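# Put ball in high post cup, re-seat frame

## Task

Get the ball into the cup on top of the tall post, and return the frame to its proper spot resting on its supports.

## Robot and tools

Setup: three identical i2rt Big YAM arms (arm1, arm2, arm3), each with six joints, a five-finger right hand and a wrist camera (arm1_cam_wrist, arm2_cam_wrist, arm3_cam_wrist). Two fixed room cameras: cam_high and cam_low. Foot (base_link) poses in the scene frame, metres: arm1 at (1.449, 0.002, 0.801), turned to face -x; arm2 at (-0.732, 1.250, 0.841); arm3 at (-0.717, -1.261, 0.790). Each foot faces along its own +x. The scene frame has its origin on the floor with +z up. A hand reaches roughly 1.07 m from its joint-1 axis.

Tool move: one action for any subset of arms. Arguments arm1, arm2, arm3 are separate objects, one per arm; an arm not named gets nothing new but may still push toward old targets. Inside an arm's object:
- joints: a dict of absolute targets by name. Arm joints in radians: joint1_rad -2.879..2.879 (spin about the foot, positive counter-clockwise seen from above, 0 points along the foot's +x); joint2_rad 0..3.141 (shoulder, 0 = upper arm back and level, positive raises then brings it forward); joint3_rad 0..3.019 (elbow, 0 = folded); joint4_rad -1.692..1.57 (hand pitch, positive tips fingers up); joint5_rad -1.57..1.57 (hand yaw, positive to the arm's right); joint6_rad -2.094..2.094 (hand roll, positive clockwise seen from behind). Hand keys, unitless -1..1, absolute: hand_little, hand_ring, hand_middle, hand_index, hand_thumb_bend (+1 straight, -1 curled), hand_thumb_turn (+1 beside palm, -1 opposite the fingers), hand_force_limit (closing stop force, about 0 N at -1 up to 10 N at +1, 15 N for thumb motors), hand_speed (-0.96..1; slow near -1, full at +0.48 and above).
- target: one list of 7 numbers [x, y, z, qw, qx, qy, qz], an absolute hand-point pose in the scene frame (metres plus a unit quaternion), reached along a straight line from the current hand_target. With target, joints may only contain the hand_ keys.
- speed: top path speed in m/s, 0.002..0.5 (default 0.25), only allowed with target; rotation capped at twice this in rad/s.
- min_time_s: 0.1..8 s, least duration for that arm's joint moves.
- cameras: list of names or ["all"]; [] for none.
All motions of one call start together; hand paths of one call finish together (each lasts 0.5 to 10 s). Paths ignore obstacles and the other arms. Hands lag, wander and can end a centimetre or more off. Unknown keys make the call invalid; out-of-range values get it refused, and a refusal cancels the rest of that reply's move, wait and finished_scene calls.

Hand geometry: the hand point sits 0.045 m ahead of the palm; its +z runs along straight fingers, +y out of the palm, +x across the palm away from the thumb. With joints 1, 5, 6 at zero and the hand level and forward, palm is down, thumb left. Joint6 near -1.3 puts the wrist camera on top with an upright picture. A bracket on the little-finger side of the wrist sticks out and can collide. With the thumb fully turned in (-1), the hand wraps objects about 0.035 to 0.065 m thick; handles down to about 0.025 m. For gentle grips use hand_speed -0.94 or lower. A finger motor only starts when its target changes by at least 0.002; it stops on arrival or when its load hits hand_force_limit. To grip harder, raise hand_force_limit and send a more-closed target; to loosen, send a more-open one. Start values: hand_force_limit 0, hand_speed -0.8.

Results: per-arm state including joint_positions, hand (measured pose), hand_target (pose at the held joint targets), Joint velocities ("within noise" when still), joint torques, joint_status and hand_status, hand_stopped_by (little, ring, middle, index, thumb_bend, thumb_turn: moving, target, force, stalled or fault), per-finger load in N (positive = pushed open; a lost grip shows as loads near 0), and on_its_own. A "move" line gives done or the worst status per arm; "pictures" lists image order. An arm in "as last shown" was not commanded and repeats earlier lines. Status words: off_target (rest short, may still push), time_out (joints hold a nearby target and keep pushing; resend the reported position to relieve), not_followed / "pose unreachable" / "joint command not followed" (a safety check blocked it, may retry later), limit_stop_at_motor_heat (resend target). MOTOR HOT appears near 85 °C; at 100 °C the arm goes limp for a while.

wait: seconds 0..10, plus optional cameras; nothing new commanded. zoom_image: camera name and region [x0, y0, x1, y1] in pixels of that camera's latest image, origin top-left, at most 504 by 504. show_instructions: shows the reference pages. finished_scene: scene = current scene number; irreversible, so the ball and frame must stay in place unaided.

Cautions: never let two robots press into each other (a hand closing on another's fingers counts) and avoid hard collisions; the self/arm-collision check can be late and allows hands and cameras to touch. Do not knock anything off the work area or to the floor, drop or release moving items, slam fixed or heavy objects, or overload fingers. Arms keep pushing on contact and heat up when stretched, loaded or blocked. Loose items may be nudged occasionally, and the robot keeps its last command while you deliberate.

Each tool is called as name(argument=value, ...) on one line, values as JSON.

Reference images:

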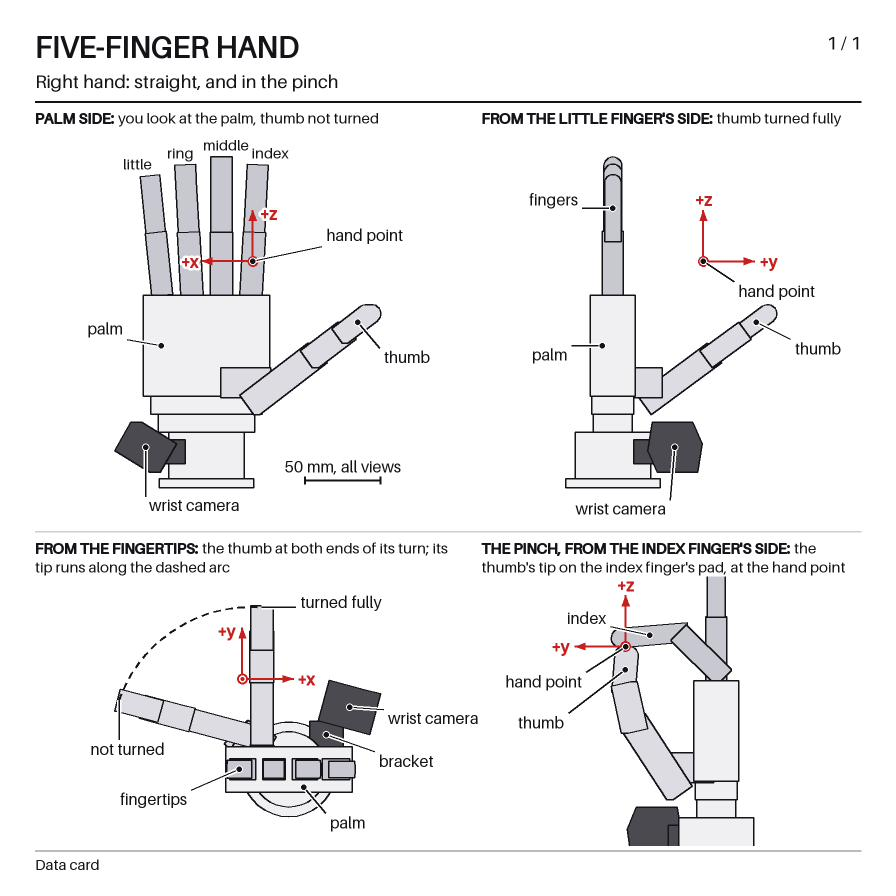

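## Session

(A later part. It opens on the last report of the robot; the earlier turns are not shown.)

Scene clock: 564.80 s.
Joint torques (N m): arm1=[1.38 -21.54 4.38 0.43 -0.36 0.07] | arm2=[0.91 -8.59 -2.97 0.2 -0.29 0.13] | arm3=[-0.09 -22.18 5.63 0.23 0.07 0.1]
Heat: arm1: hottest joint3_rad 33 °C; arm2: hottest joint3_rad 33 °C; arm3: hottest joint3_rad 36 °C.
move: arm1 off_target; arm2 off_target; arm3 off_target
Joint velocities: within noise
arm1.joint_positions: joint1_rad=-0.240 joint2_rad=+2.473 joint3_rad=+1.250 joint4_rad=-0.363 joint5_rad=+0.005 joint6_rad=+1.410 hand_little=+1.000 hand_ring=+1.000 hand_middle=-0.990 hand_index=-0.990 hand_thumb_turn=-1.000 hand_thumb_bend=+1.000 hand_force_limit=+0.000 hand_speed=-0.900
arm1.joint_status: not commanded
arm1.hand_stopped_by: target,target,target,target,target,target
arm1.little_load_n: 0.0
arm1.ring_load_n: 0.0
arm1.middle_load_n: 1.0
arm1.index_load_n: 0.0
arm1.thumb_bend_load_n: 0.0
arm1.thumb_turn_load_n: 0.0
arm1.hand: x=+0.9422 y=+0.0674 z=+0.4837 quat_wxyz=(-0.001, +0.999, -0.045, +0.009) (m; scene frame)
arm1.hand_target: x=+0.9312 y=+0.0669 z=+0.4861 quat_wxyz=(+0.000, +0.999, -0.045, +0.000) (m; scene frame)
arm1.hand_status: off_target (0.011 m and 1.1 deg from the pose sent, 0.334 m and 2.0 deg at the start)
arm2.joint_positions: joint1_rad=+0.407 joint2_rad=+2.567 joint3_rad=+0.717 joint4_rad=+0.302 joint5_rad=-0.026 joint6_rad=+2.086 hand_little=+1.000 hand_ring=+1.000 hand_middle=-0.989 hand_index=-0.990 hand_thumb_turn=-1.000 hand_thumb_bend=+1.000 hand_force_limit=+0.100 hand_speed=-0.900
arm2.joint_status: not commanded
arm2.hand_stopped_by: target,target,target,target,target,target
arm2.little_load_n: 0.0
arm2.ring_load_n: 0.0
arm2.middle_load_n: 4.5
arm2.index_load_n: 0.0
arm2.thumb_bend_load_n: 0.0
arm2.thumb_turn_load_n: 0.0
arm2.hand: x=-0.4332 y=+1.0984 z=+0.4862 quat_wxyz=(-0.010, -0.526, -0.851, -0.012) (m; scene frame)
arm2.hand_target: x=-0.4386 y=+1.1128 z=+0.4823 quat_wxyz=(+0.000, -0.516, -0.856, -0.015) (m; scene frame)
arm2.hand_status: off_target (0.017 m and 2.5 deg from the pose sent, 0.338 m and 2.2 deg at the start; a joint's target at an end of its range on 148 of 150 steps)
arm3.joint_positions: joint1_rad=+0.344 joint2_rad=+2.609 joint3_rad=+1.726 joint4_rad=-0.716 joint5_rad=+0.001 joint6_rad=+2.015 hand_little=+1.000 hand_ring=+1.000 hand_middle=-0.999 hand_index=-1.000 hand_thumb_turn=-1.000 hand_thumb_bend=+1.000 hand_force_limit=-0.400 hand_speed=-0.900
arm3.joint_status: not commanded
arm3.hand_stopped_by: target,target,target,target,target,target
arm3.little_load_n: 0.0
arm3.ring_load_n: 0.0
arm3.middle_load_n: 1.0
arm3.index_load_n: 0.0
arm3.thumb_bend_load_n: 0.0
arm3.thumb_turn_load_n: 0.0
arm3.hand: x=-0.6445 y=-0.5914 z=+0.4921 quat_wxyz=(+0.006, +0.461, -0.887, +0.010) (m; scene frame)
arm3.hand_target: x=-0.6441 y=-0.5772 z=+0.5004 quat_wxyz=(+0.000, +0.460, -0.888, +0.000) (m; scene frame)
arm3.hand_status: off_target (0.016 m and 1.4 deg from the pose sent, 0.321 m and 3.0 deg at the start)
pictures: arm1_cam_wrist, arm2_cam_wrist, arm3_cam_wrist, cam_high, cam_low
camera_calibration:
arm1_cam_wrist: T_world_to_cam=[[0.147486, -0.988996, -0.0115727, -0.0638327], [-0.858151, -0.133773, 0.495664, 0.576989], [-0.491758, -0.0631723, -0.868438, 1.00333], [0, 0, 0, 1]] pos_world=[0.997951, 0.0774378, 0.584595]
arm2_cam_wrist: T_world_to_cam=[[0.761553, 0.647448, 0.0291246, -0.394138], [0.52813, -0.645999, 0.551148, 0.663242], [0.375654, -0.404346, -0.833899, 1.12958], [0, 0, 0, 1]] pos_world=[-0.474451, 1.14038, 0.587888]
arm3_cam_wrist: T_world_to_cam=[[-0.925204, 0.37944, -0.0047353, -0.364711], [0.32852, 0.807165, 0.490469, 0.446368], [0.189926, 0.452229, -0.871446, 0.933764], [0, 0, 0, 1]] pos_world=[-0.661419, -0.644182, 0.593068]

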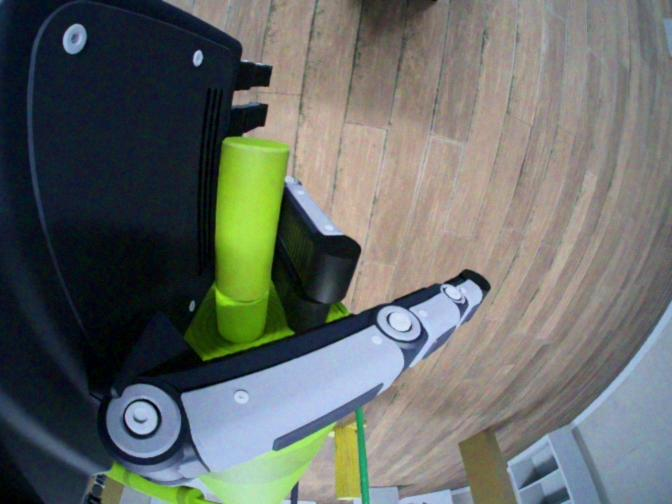

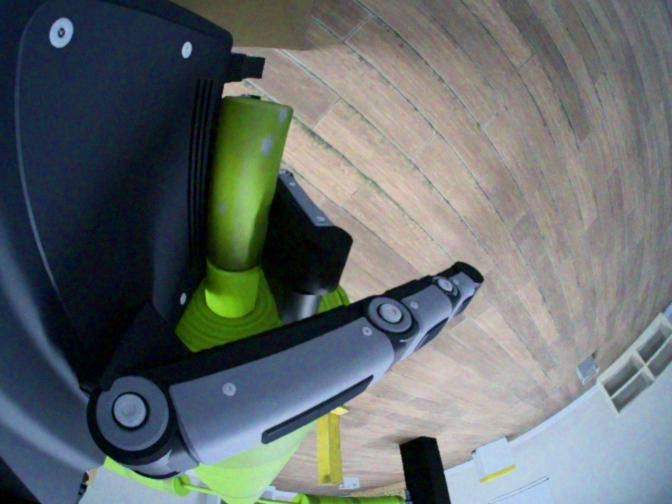

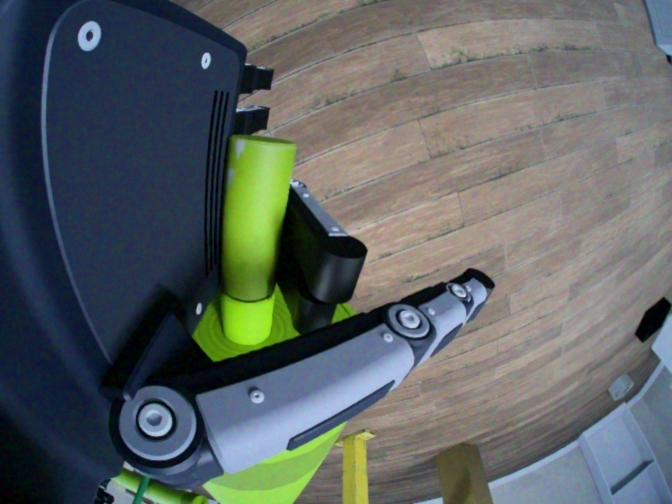

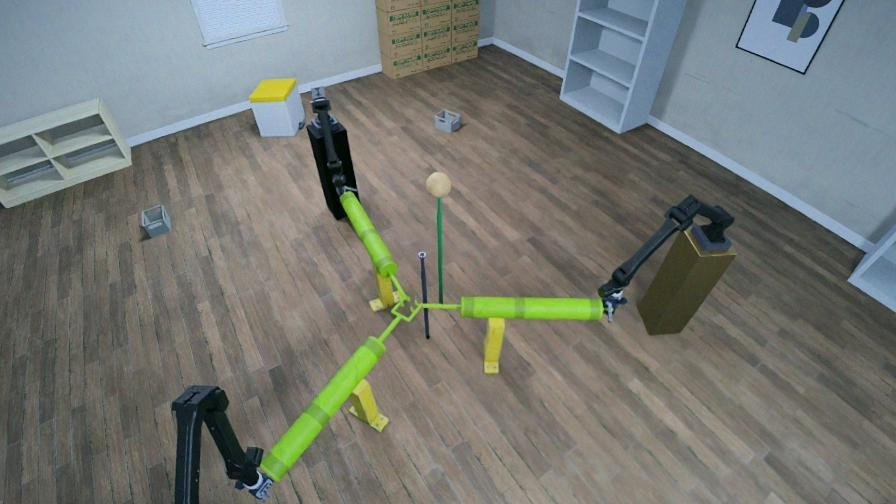

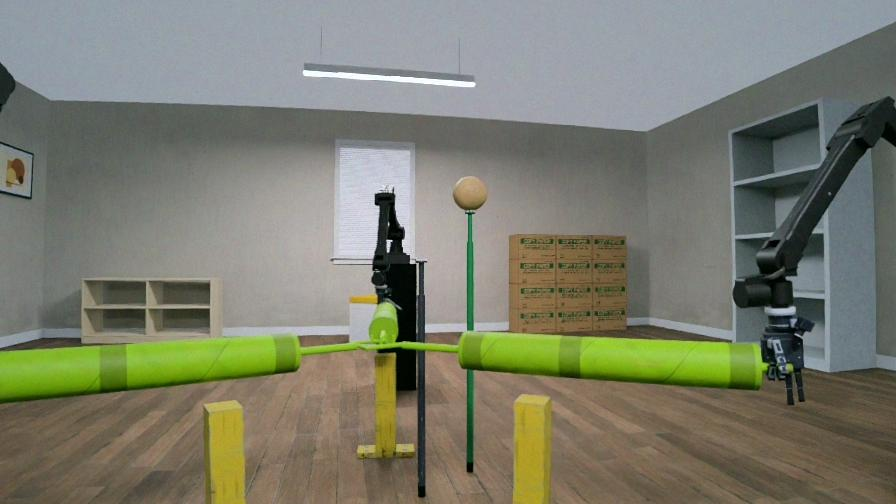

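move(arm1={"target":[0.932,0.064,0.425,0,0.9990,-0.0454,0],"speed":0.04}, arm2={"target":[-0.437,1.111,0.420,0,0.5388,0.8425,0],"speed":0.04}, arm3={"target":[-0.643,-0.580,0.431,0,0.4602,-0.8878,0],"speed":0.04}, cameras=["all"])

zoom_image(camera="cam_low", region=[180, 300, 600, 504])

Scene clock: 575.77 s.
Joint torques (N m): arm1=[1.55 -21.54 3.86 0.39 -0.37 0.1] | arm2=[0.5 -8.47 -3.21 0.35 -0.22 0.15] | arm3=[-0.26 -22.01 5.12 0.28 0.07 0.08]
Heat: arm1: hottest joint2_rad 32 °C; arm2: hottest joint3_rad 32 °C; arm3: hottest joint2_rad 35 °C.
move: arm1 done; arm2 off_target; arm3 off_target
Joint velocities: within noise
arm1.joint_positions: joint1_rad=-0.240 joint2_rad=+2.620 joint3_rad=+1.333 joint4_rad=-0.297 joint5_rad=+0.005 joint6_rad=+1.414 hand_little=+1.000 hand_ring=+1.000 hand_middle=-0.990 hand_index=-0.990 hand_thumb_turn=-1.000 hand_thumb_bend=+1.000 hand_force_limit=+0.000 hand_speed=-0.900
arm1.joint_status: not commanded
arm1.hand_stopped_by: target,target,target,target,target,target
arm1.little_load_n: 0.0
arm1.ring_load_n: 0.0
arm1.middle_load_n: 1.5
arm1.index_load_n: 0.0
arm1.thumb_bend_load_n: 0.0
arm1.thumb_turn_load_n: 0.0
arm1.hand: x=+0.9415 y=+0.0677 z=+0.4244 quat_wxyz=(-0.001, +0.999, -0.047, +0.008) (m; scene frame)
arm1.hand_target: x=+0.9321 y=+0.0639 z=+0.4251 quat_wxyz=(+0.000, +0.999, -0.045, +0.000) (m; scene frame)
arm1.hand_status: done (0.010 m and 0.9 deg from the pose sent, 0.060 m and 1.1 deg at the start)
arm2.joint_positions: joint1_rad=+0.407 joint2_rad=+2.752 joint3_rad=+0.851 joint4_rad=+0.348 joint5_rad=-0.025 joint6_rad=+2.086 hand_little=+1.000 hand_ring=+1.000 hand_middle=-0.989 hand_index=-0.990 hand_thumb_turn=-1.000 hand_thumb_bend=+1.000 hand_force_limit=+0.100 hand_speed=-0.900
arm2.joint_status: not commanded
arm2.hand_stopped_by: target,target,target,target,target,target
arm2.little_load_n: 0.0
arm2.ring_load_n: 0.0
arm2.middle_load_n: 5.0
arm2.index_load_n: 0.5
arm2.thumb_bend_load_n: 0.0
arm2.thumb_turn_load_n: 0.0
arm2.hand: x=-0.4322 y=+1.0975 z=+0.4240 quat_wxyz=(-0.008, -0.526, -0.851, -0.012) (m; scene frame)
arm2.hand_target: x=-0.4377 y=+1.1101 z=+0.4202 quat_wxyz=(+0.000, -0.518, -0.855, -0.014) (m; scene frame)
arm2.hand_status: off_target (0.015 m and 2.4 deg from the pose sent, 0.067 m and 2.5 deg at the start; a joint's target at an end of its range on 67 of 68 steps)
arm3.joint_positions: joint1_rad=+0.344 joint2_rad=+2.750 joint3_rad=+1.813 joint4_rad=-0.654 joint5_rad=+0.001 joint6_rad=+2.015 hand_little=+1.000 hand_ring=+1.000 hand_middle=-0.999 hand_index=-1.000 hand_thumb_turn=-1.000 hand_thumb_bend=+1.000 hand_force_limit=-0.400 hand_speed=-0.900
arm3.joint_status: not commanded
arm3.hand_stopped_by: target,target,target,target,target,target
arm3.little_load_n: 0.0
arm3.ring_load_n: 0.5
arm3.middle_load_n: 1.0
arm3.index_load_n: 0.0
arm3.thumb_bend_load_n: 0.0
arm3.thumb_turn_load_n: 0.0
arm3.hand: x=-0.6443 y=-0.5907 z=+0.4273 quat_wxyz=(+0.004, +0.461, -0.887, +0.007) (m; scene frame)
arm3.hand_target: x=-0.6430 y=-0.5801 z=+0.4314 quat_wxyz=(+0.000, +0.460, -0.888, +0.000) (m; scene frame)
arm3.hand_status: off_target (0.011 m and 1.0 deg from the pose sent, 0.062 m and 1.4 deg at the start)
pictures: arm1_cam_wrist, arm2_cam_wrist, arm3_cam_wrist, cam_high, cam_low
camera_calibration:
arm1_cam_wrist: T_world_to_cam=[[0.143725, -0.989534, -0.0128346, -0.0600055], [-0.857183, -0.130962, 0.498082, 0.603635], [-0.494551, -0.0605851, -0.867035, 0.953393], [0, 0, 0, 1]] pos_world=[0.997551, 0.0774369, 0.525194]
arm2_cam_wrist: T_world_to_cam=[[0.761685, 0.647367, 0.0274386, -0.391728], [0.530341, -0.647203, 0.5476, 0.700128], [0.372257, -0.402547, -0.83629, 1.07454], [0, 0, 0, 1]] pos_world=[-0.472939, 1.13927, 0.525988]
arm3_cam_wrist: T_world_to_cam=[[-0.925189, 0.379493, -0.00317012, -0.365748], [0.327985, 0.803761, 0.496382, 0.47256], [0.190921, 0.458207, -0.868099, 0.879623], [0, 0, 0, 1]] pos_world=[-0.661318, -0.644076, 0.527871]

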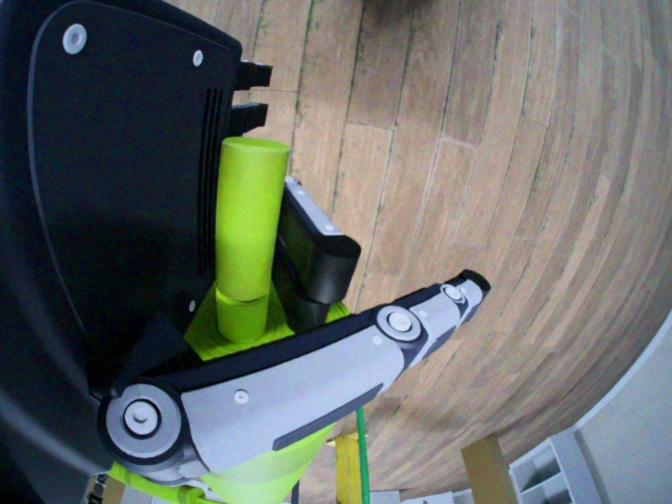

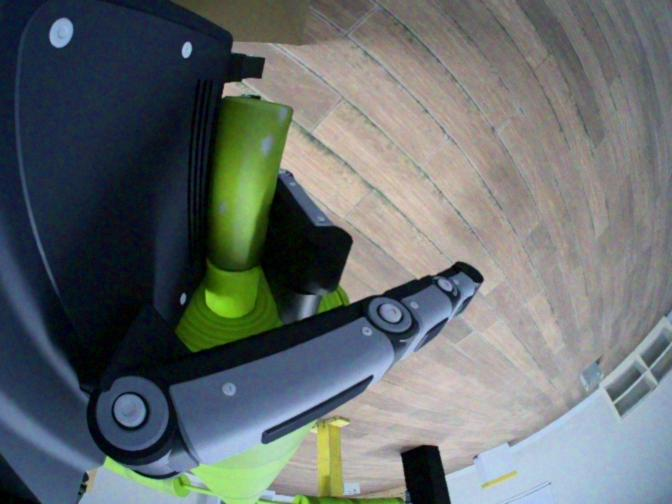

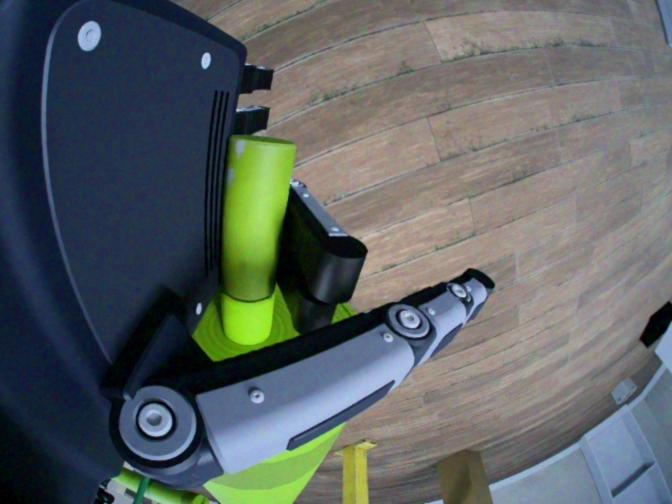

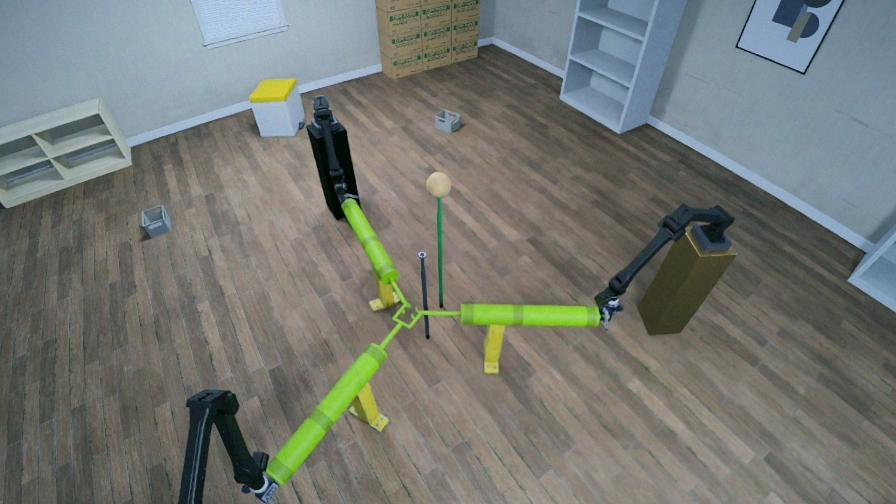

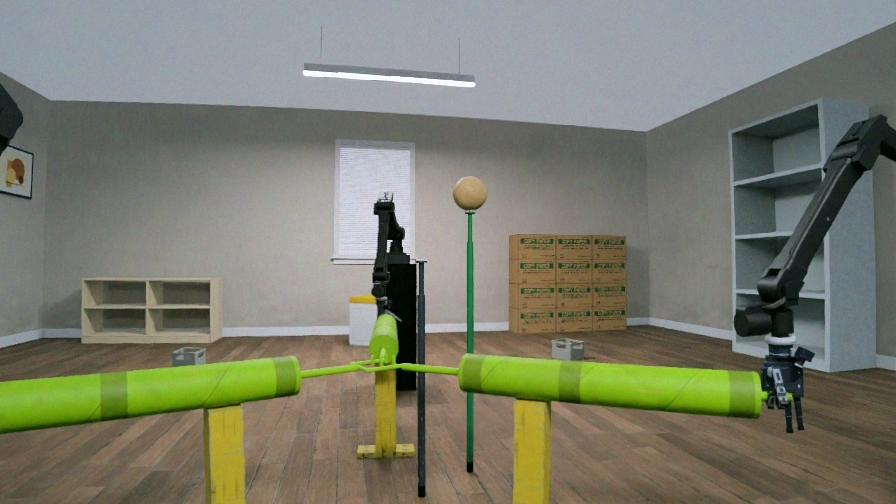

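Scaled by 1.200 from the camera's 896x504 image, which has a finer 1280x720 frame.

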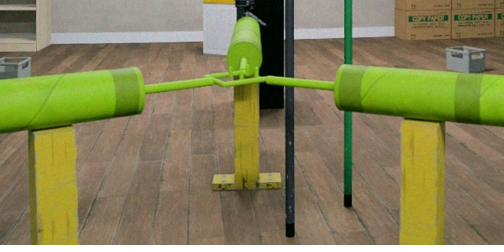

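move(arm1={"target":[0.932,0.064,0.414,0,0.9990,-0.0454,0],"speed":0.03,"joints":{"hand_speed":-0.8,"hand_index":1,"hand_middle":1}}, arm2={"target":[-0.439,1.109,0.409,0,0.5300,0.8480,0],"speed":0.03,"joints":{"hand_speed":-0.8,"hand_index":1,"hand_middle":1}}, arm3={"target":[-0.643,-0.580,0.421,0,0.4602,-0.8878,0],"speed":0.03,"joints":{"hand_speed":-0.8,"hand_index":1,"hand_middle":1}}, cameras=["all"])

Scene clock: 584.27 s.
Joint torques (N m): arm1=[1.38 -20.19 4.04 0.8 -0.22 0.11] | arm2=[-0.15 -8.64 -2.21 0.42 0.05 0.14] | arm3=[-0.32 -20.84 5.61 0.54 0.08 0.08]
Heat: arm1: hottest joint2_rad 32 °C; arm2: hottest joint3_rad 32 °C; arm3: hottest joint2_rad 35 °C.
move: arm1 done; arm2 done; arm3 done
Joint velocities: within noise
arm1.joint_positions: joint1_rad=-0.240 joint2_rad=+2.630 joint3_rad=+1.347 joint4_rad=-0.297 joint5_rad=+0.003 joint6_rad=+1.414 hand_little=+1.000 hand_ring=+1.000 hand_middle=+1.000 hand_index=+1.000 hand_thumb_turn=-1.000 hand_thumb_bend=+1.000 hand_force_limit=+0.000 hand_speed=-0.800
arm1.joint_status: all done
arm1.hand_stopped_by: target,target,target,target,target,target
arm1.little_load_n: 0.0
arm1.ring_load_n: 0.0
arm1.middle_load_n: 0.0
arm1.index_load_n: 0.0
arm1.thumb_bend_load_n: 0.0
arm1.thumb_turn_load_n: 0.0
arm1.hand: x=+0.9374 y=+0.0683 z=+0.4217 quat_wxyz=(-0.001, +0.999, -0.047, +0.005) (m; scene frame)
arm1.hand_target: x=+0.9324 y=+0.0639 z=+0.4142 quat_wxyz=(+0.000, +0.999, -0.045, +0.000) (m; scene frame)
arm1.hand_status: done (0.010 m and 0.7 deg from the pose sent, 0.015 m and 0.9 deg at the start)
arm2.joint_positions: joint1_rad=+0.414 joint2_rad=+2.776 joint3_rad=+0.862 joint4_rad=+0.352 joint5_rad=-0.020 joint6_rad=+2.086 hand_little=+1.000 hand_ring=+1.000 hand_middle=+1.000 hand_index=+1.000 hand_thumb_turn=-1.000 hand_thumb_bend=+1.000 hand_force_limit=+0.100 hand_speed=-0.800
arm2.joint_status: all done
arm2.hand_stopped_by: target,target,target,target,target,target
arm2.little_load_n: 0.0
arm2.ring_load_n: 0.0
arm2.middle_load_n: 0.0
arm2.index_load_n: 0.0
arm2.thumb_bend_load_n: 0.0
arm2.thumb_turn_load_n: 0.0
arm2.hand: x=-0.4368 y=+1.1020 z=+0.4156 quat_wxyz=(-0.002, -0.523, -0.852, -0.010) (m; scene frame)
arm2.hand_target: x=-0.4395 y=+1.1083 z=+0.4093 quat_wxyz=(+0.000, -0.518, -0.855, -0.008) (m; scene frame)
arm2.hand_status: done (0.010 m and 1.5 deg from the pose sent, 0.020 m and 1.7 deg at the start; a joint's target at an end of its range on 122 of 122 steps)
arm3.joint_positions: joint1_rad=+0.344 joint2_rad=+2.758 joint3_rad=+1.822 joint4_rad=-0.654 joint5_rad=+0.001 joint6_rad=+2.015 hand_little=+1.000 hand_ring=+1.000 hand_middle=+1.000 hand_index=+1.000 hand_thumb_turn=-1.000 hand_thumb_bend=+1.000 hand_force_limit=-0.400 hand_speed=-0.800
arm3.joint_status: all done
arm3.hand_stopped_by: target,target,target,target,target,target
arm3.little_load_n: 0.0
arm3.ring_load_n: 0.0
arm3.middle_load_n: 0.0
arm3.index_load_n: 0.0
arm3.thumb_bend_load_n: 0.0
arm3.thumb_turn_load_n: 0.0
arm3.hand: x=-0.6440 y=-0.5892 z=+0.4248 quat_wxyz=(+0.004, +0.461, -0.887, +0.007) (m; scene frame)
arm3.hand_target: x=-0.6431 y=-0.5805 z=+0.4211 quat_wxyz=(+0.000, +0.460, -0.888, +0.000) (m; scene frame)
arm3.hand_status: done (0.010 m and 0.9 deg from the pose sent, 0.012 m and 1.0 deg at the start)
pictures: arm1_cam_wrist, arm2_cam_wrist, arm3_cam_wrist, cam_high, cam_low
camera_calibration:
arm1_cam_wrist: T_world_to_cam=[[0.143609, -0.989556, -0.0124883, -0.0588986], [-0.85469, -0.130379, 0.5025, 0.597306], [-0.49888, -0.0614902, -0.864487, 0.952098], [0, 0, 0, 1]] pos_world=[0.993953, 0.0781372, 0.522194]
arm2_cam_wrist: T_world_to_cam=[[0.757816, 0.652177, 0.0194927, -0.39446], [0.540874, -0.644633, 0.540281, 0.714904], [0.364925, -0.398891, -0.841259, 1.06585], [0, 0, 0, 1]] pos_world=[-0.476698, 1.14326, 0.518092]
arm3_cam_wrist: T_world_to_cam=[[-0.925207, 0.379452, -0.00284333, -0.366274], [0.327821, 0.803044, 0.497648, 0.471454], [0.191117, 0.459495, -0.867375, 0.877396], [0, 0, 0, 1]] pos_world=[-0.661117, -0.642774, 0.525371]

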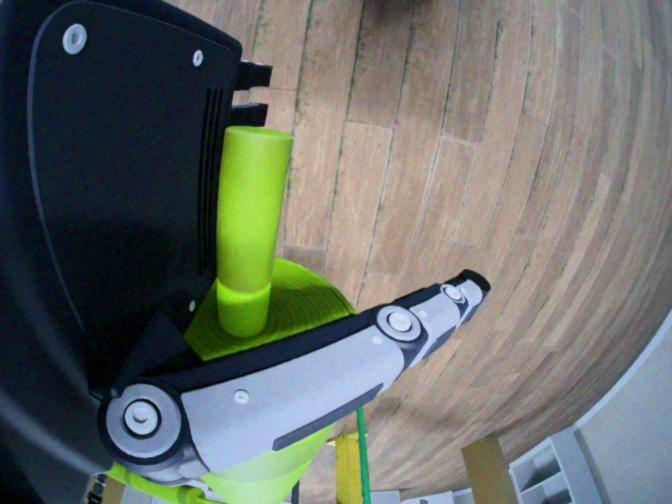

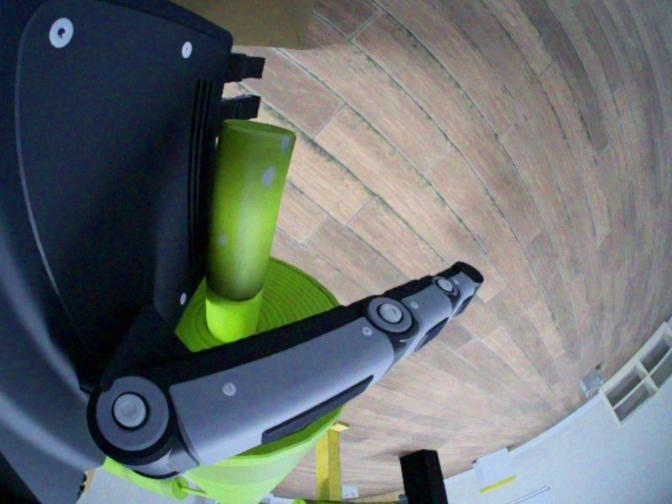

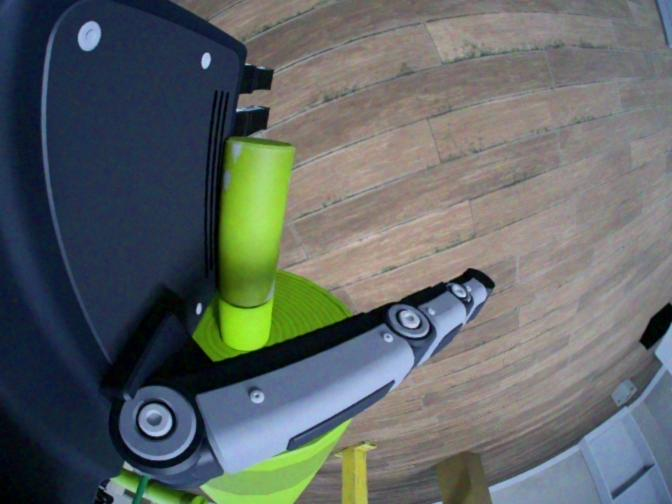

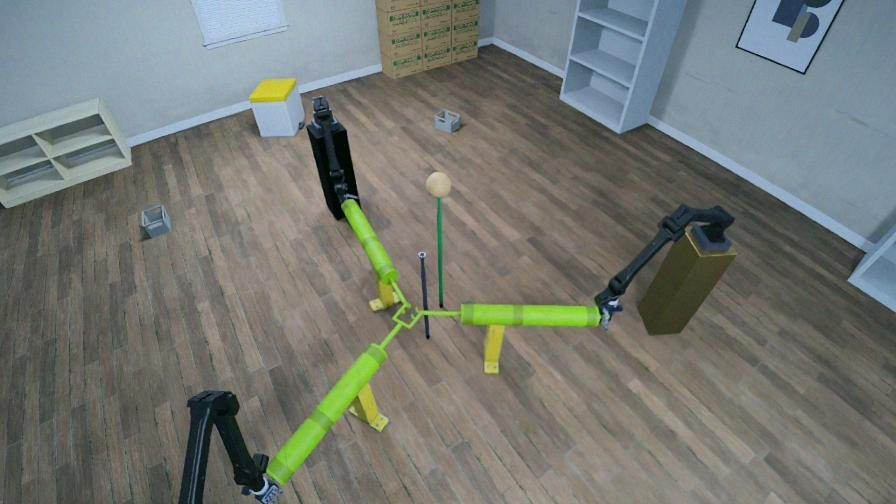

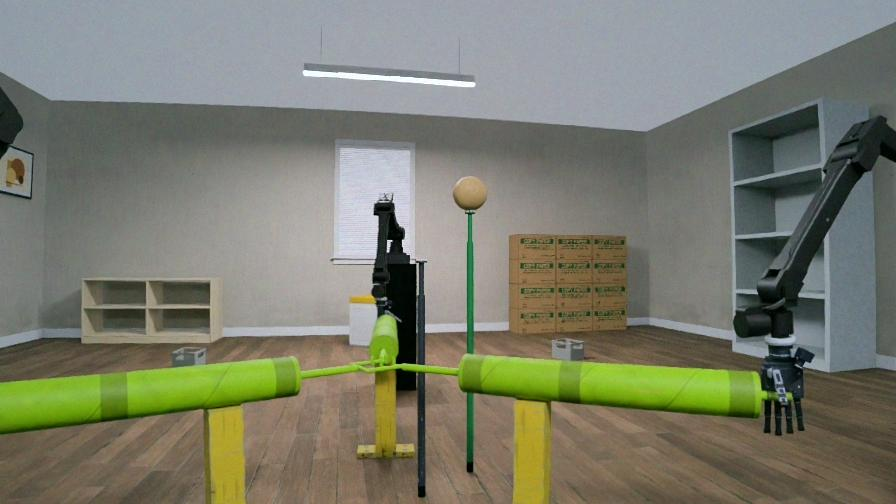

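move(arm1={"target":[0.9337,0.078,0.420,0,0.9990,-0.0454,0],"speed":0.04}, arm2={"target":[-0.452,1.102,0.416,0,0.5300,0.8480,0],"speed":0.04}, arm3={"target":[-0.6315,-0.588,0.428,0,0.4602,-0.8878,0],"speed":0.04}, cameras=["arm2_cam_wrist"])

move(arm1={"target":[0.9337,0.078,0.62,0,0.9990,-0.0454,0],"speed":0.1}, arm2={"target":[-0.452,1.102,0.62,0,0.5300,0.8480,0],"speed":0.1}, arm3={"target":[-0.6315,-0.588,0.62,0,0.4602,-0.8878,0],"speed":0.1}, cameras=["all"])

Scene clock: 589.63 s.
Joint torques (N m): arm1=[-0.79 -21.36 3.74 0.49 -0.2 -0.08] | arm2=[-2.02 -9.29 -4.71 0.4 0.1 0.11] | arm3=[-1.44 -22.48 3.37 0.91 0.1 0.01]
Heat: arm1: hottest joint2_rad 33 °C; arm2: hottest joint2_rad 31 °C; arm3: hottest joint2_rad 36 °C.
move: arm1 done; arm2 off_target; arm3 off_target
Joint velocities: within noise
arm1.joint_positions: joint1_rad=-0.249 joint2_rad=+2.630 joint3_rad=+1.347 joint4_rad=-0.297 joint5_rad=+0.003 joint6_rad=+1.401 hand_little=+1.000 hand_ring=+1.000 hand_middle=+1.000 hand_index=+1.000 hand_thumb_turn=-1.000 hand_thumb_bend=+1.000 hand_force_limit=+0.000 hand_speed=-0.800
arm1.joint_status: not commanded
arm1.hand_stopped_by: target,target,target,target,target,target
arm1.little_load_n: 0.0
arm1.ring_load_n: 0.0
arm1.middle_load_n: 0.0
arm1.index_load_n: 0.0
arm1.thumb_bend_load_n: 0.0
arm1.thumb_turn_load_n: 0.0
arm1.hand: x=+0.9388 y=+0.0725 z=+0.4217 quat_wxyz=(-0.001, +0.999, -0.045, +0.005) (m; scene frame)
arm1.hand_target: x=+0.9339 y=+0.0779 z=+0.4200 quat_wxyz=(+0.000, +0.999, -0.045, +0.000) (m; scene frame)
arm1.hand_status: done (0.008 m and 0.6 deg from the pose sent, 0.010 m and 0.6 deg at the start)
arm2.joint_positions: joint1_rad=+0.413 joint2_rad=+2.776 joint3_rad=+0.856 joint4_rad=+0.372 joint5_rad=-0.004 joint6_rad=+2.086 hand_little=+1.000 hand_ring=+1.000 hand_middle=+1.000 hand_index=+1.000 hand_thumb_turn=-1.000 hand_thumb_bend=+1.000 hand_force_limit=+0.100 hand_speed=-0.800
arm2.joint_status: not commanded
arm2.hand_stopped_by: target,target,target,target,target,target
arm2.little_load_n: 0.0
arm2.ring_load_n: 0.0
arm2.middle_load_n: 0.0
arm2.index_load_n: 0.0
arm2.thumb_bend_load_n: 0.0
arm2.thumb_turn_load_n: 0.0
arm2.hand: x=-0.4373 y=+1.0985 z=+0.4166 quat_wxyz=(-0.009, -0.523, -0.852, -0.001) (m; scene frame)
arm2.hand_target: x=-0.4517 y=+1.1021 z=+0.4161 quat_wxyz=(+0.000, -0.530, -0.848, +0.000) (m; scene frame)
arm2.hand_status: off_target (0.015 m and 1.4 deg from the pose sent, 0.015 m and 1.5 deg at the start; a joint's target at an end of its range on 27 of 32 steps)
arm3.joint_positions: joint1_rad=+0.339 joint2_rad=+2.758 joint3_rad=+1.818 joint4_rad=-0.651 joint5_rad=+0.001 joint6_rad=+2.008 hand_little=+1.000 hand_ring=+1.000 hand_middle=+1.000 hand_index=+1.000 hand_thumb_turn=-1.000 hand_thumb_bend=+1.000 hand_force_limit=-0.400 hand_speed=-0.800
arm3.joint_status: not commanded
arm3.hand_stopped_by: target,target,target,target,target,target
arm3.little_load_n: 0.0
arm3.ring_load_n: 0.0
arm3.middle_load_n: 0.0
arm3.index_load_n: 0.0
arm3.thumb_bend_load_n: 0.0
arm3.thumb_turn_load_n: 0.0
arm3.hand: x=-0.6414 y=-0.5916 z=+0.4237 quat_wxyz=(+0.004, +0.462, -0.887, +0.007) (m; scene frame)
arm3.hand_target: x=-0.6316 y=-0.5882 z=+0.4279 quat_wxyz=(+0.000, +0.460, -0.888, +0.000) (m; scene frame)
arm3.hand_status: off_target (0.011 m and 1.0 deg from the pose sent, 0.013 m and 0.9 deg at the start)
pictures: arm2_cam_wrist
camera_calibration:
arm2_cam_wrist: T_world_to_cam=[[0.758139, 0.652042, 0.00813175, -0.386857], [0.539001, -0.633626, 0.554975, 0.693342], [0.367019, -0.416365, -0.831827, 1.08165], [0, 0, 0, 1]] pos_world=[-0.477407, 1.14193, 0.518105]

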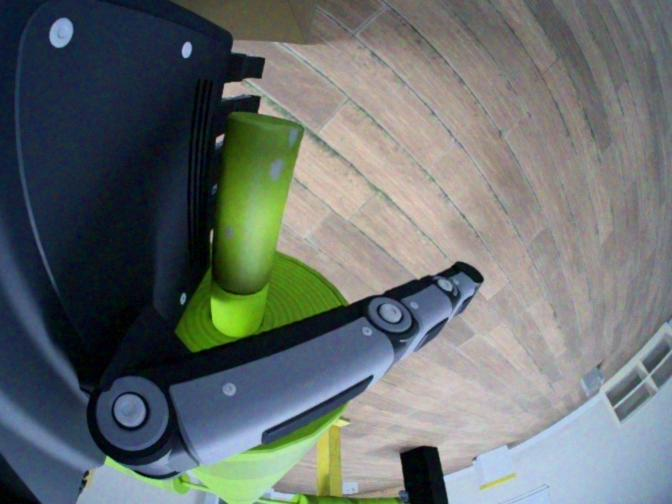

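Scene clock: 592.47 s.
Joint torques (N m): arm1=[-0.44 -21.13 4.23 -0.12 -0.24 -0.08] | arm2=[-2.2 -9.29 -0.61 -0.25 0.1 0.14] | arm3=[-1.44 -22.36 4.44 -0.16 0.08 -0.04]
Heat: arm1: hottest joint2_rad 33 °C; arm2: hottest joint2_rad 31 °C; arm3: hottest joint2_rad 36 °C.
move: arm1 done; arm2 done; arm3 off_target
Joint velocities: within noise
arm1.joint_positions: joint1_rad=-0.249 joint2_rad=+2.159 joint3_rad=+1.172 joint4_rad=-0.564 joint5_rad=+0.003 joint6_rad=+1.401 hand_little=+1.000 hand_ring=+1.000 hand_middle=+1.000 hand_index=+1.000 hand_thumb_turn=-1.000 hand_thumb_bend=+1.000 hand_force_limit=+0.000 hand_speed=-0.800
arm1.joint_status: not commanded
arm1.hand_stopped_by: target,target,target,target,target,target
arm1.little_load_n: 0.0
arm1.ring_load_n: 0.0
arm1.middle_load_n: 0.0
arm1.index_load_n: 0.0
arm1.thumb_bend_load_n: 0.0
arm1.thumb_turn_load_n: 0.0
arm1.hand: x=+0.9259 y=+0.0758 z=+0.6208 quat_wxyz=(-0.004, +0.999, -0.045, -0.008) (m; scene frame)
arm1.hand_target: x=+0.9336 y=+0.0779 z=+0.6199 quat_wxyz=(+0.000, +0.999, -0.045, +0.000) (m; scene frame)
arm1.hand_status: done (0.008 m and 1.0 deg from the pose sent, 0.198 m and 0.6 deg at the start)
arm2.joint_positions: joint1_rad=+0.413 joint2_rad=+2.089 joint3_rad=+0.495 joint4_rad=+0.029 joint5_rad=-0.004 joint6_rad=+2.086 hand_little=+1.000 hand_ring=+1.000 hand_middle=+1.000 hand_index=+1.000 hand_thumb_turn=-1.000 hand_thumb_bend=+1.000 hand_force_limit=+0.100 hand_speed=-0.800
arm2.joint_status: not commanded
arm2.hand_stopped_by: target,target,target,target,target,target
arm2.little_load_n: 0.0
arm2.ring_load_n: 0.0
arm2.middle_load_n: -0.5
arm2.index_load_n: 0.0
arm2.thumb_bend_load_n: 0.0
arm2.thumb_turn_load_n: 0.0
arm2.hand: x=-0.4479 y=+1.1053 z=+0.6163 quat_wxyz=(-0.001, -0.524, -0.852, -0.002) (m; scene frame)
arm2.hand_target: x=-0.4520 y=+1.1022 z=+0.6198 quat_wxyz=(+0.000, -0.530, -0.848, +0.000) (m; scene frame)
arm2.hand_status: done (0.006 m and 0.9 deg from the pose sent, 0.204 m and 1.4 deg at the start; a joint's target at an end of its range on 69 of 85 steps)
arm3.joint_positions: joint1_rad=+0.339 joint2_rad=+2.371 joint3_rad=+1.640 joint4_rad=-0.839 joint5_rad=+0.001 joint6_rad=+2.007 hand_little=+1.000 hand_ring=+1.000 hand_middle=+1.000 hand_index=+1.000 hand_thumb_turn=-1.000 hand_thumb_bend=+1.000 hand_force_limit=-0.400 hand_speed=-0.800
arm3.joint_status: not commanded
arm3.hand_stopped_by: target,target,target,target,target,target
arm3.little_load_n: 0.0
arm3.ring_load_n: 0.0
arm3.middle_load_n: 0.0
arm3.index_load_n: 0.0
arm3.thumb_bend_load_n: 0.0
arm3.thumb_turn_load_n: 0.0
arm3.hand: x=-0.6406 y=-0.5851 z=+0.6145 quat_wxyz=(-0.002, +0.463, -0.887, -0.001) (m; scene frame)
arm3.hand_target: x=-0.6317 y=-0.5878 z=+0.6200 quat_wxyz=(+0.000, +0.460, -0.888, +0.000) (m; scene frame)
arm3.hand_status: off_target (0.011 m and 0.4 deg from the pose sent, 0.196 m and 1.0 deg at the start)
pictures: arm1_cam_wrist, arm2_cam_wrist, arm3_cam_wrist, cam_high, cam_low
camera_calibration:
arm1_cam_wrist: T_world_to_cam=[[0.146975, -0.988861, -0.0235181, -0.0435654], [-0.840153, -0.137351, 0.524669, 0.461659], [-0.522055, -0.0573546, -0.850982, 1.13167], [0, 0, 0, 1]] pos_world=[0.985061, 0.0852358, 0.719788]
arm2_cam_wrist: T_world_to_cam=[[0.758705, 0.651424, 0.00350925, -0.381133], [0.545808, -0.638618, 0.542458, 0.608775], [0.355612, -0.409651, -0.840075, 1.24703], [0, 0, 0, 1]] pos_world=[-0.486566, 1.1479, 0.718705]
arm3_cam_wrist: T_world_to_cam=[[-0.926194, 0.377044, 0.00140468, -0.36875], [0.324089, 0.794195, 0.514024, 0.354914], [0.192694, 0.476541, -0.857775, 1.04444], [0, 0, 0, 1]] pos_world=[-0.657815, -0.640555, 0.71398]

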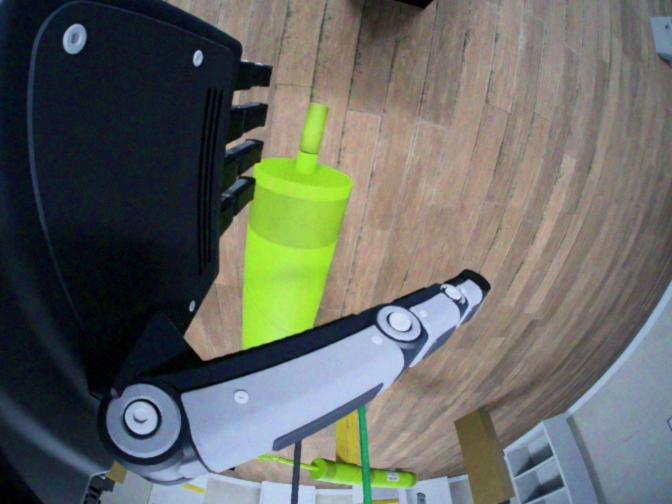

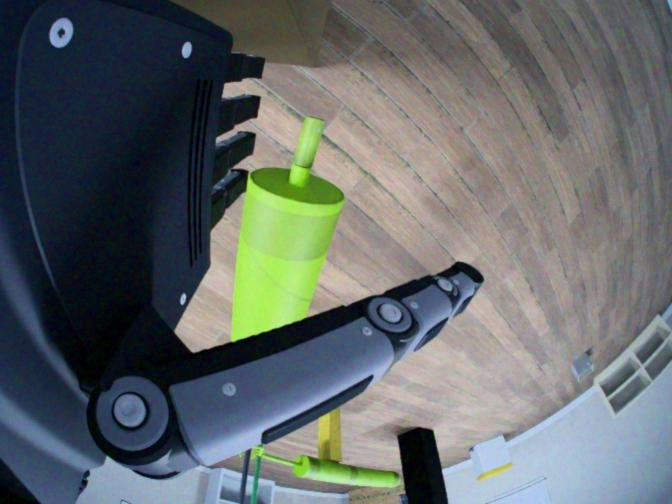

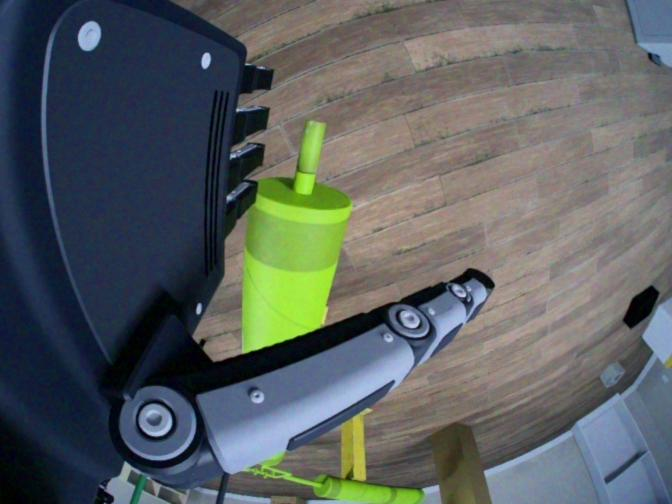

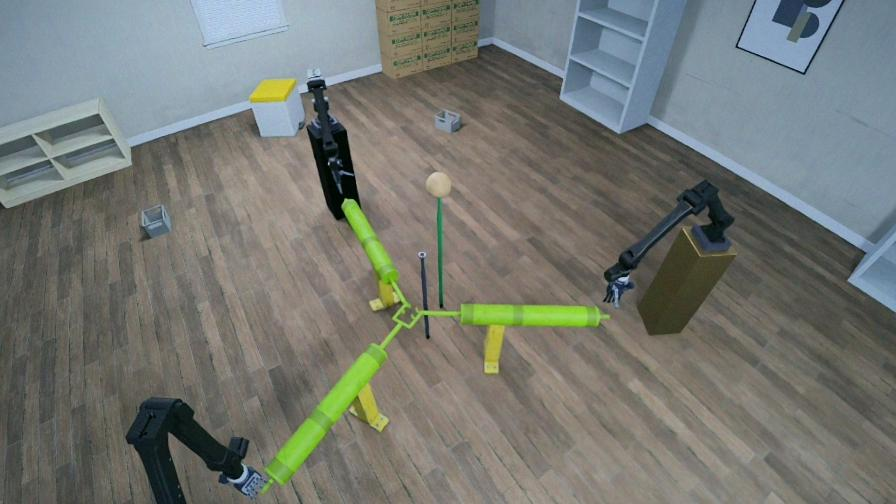

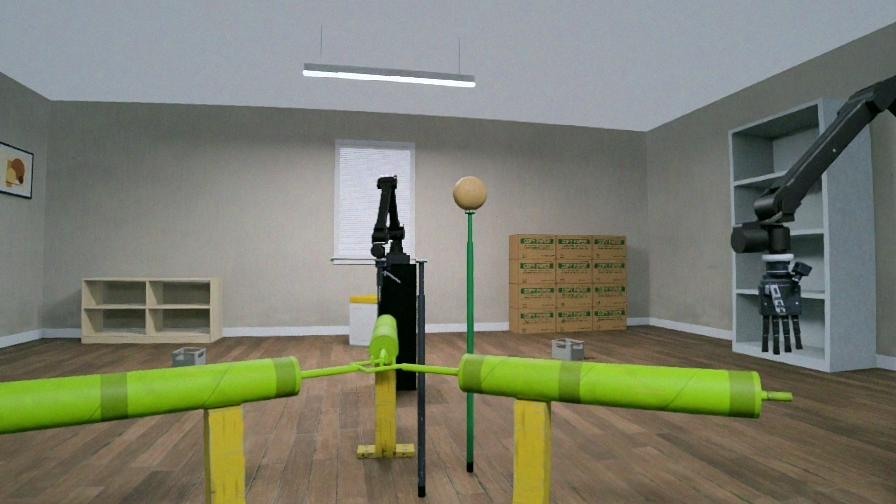

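finished_scene(scene=1)

The scene is finished: the task was done.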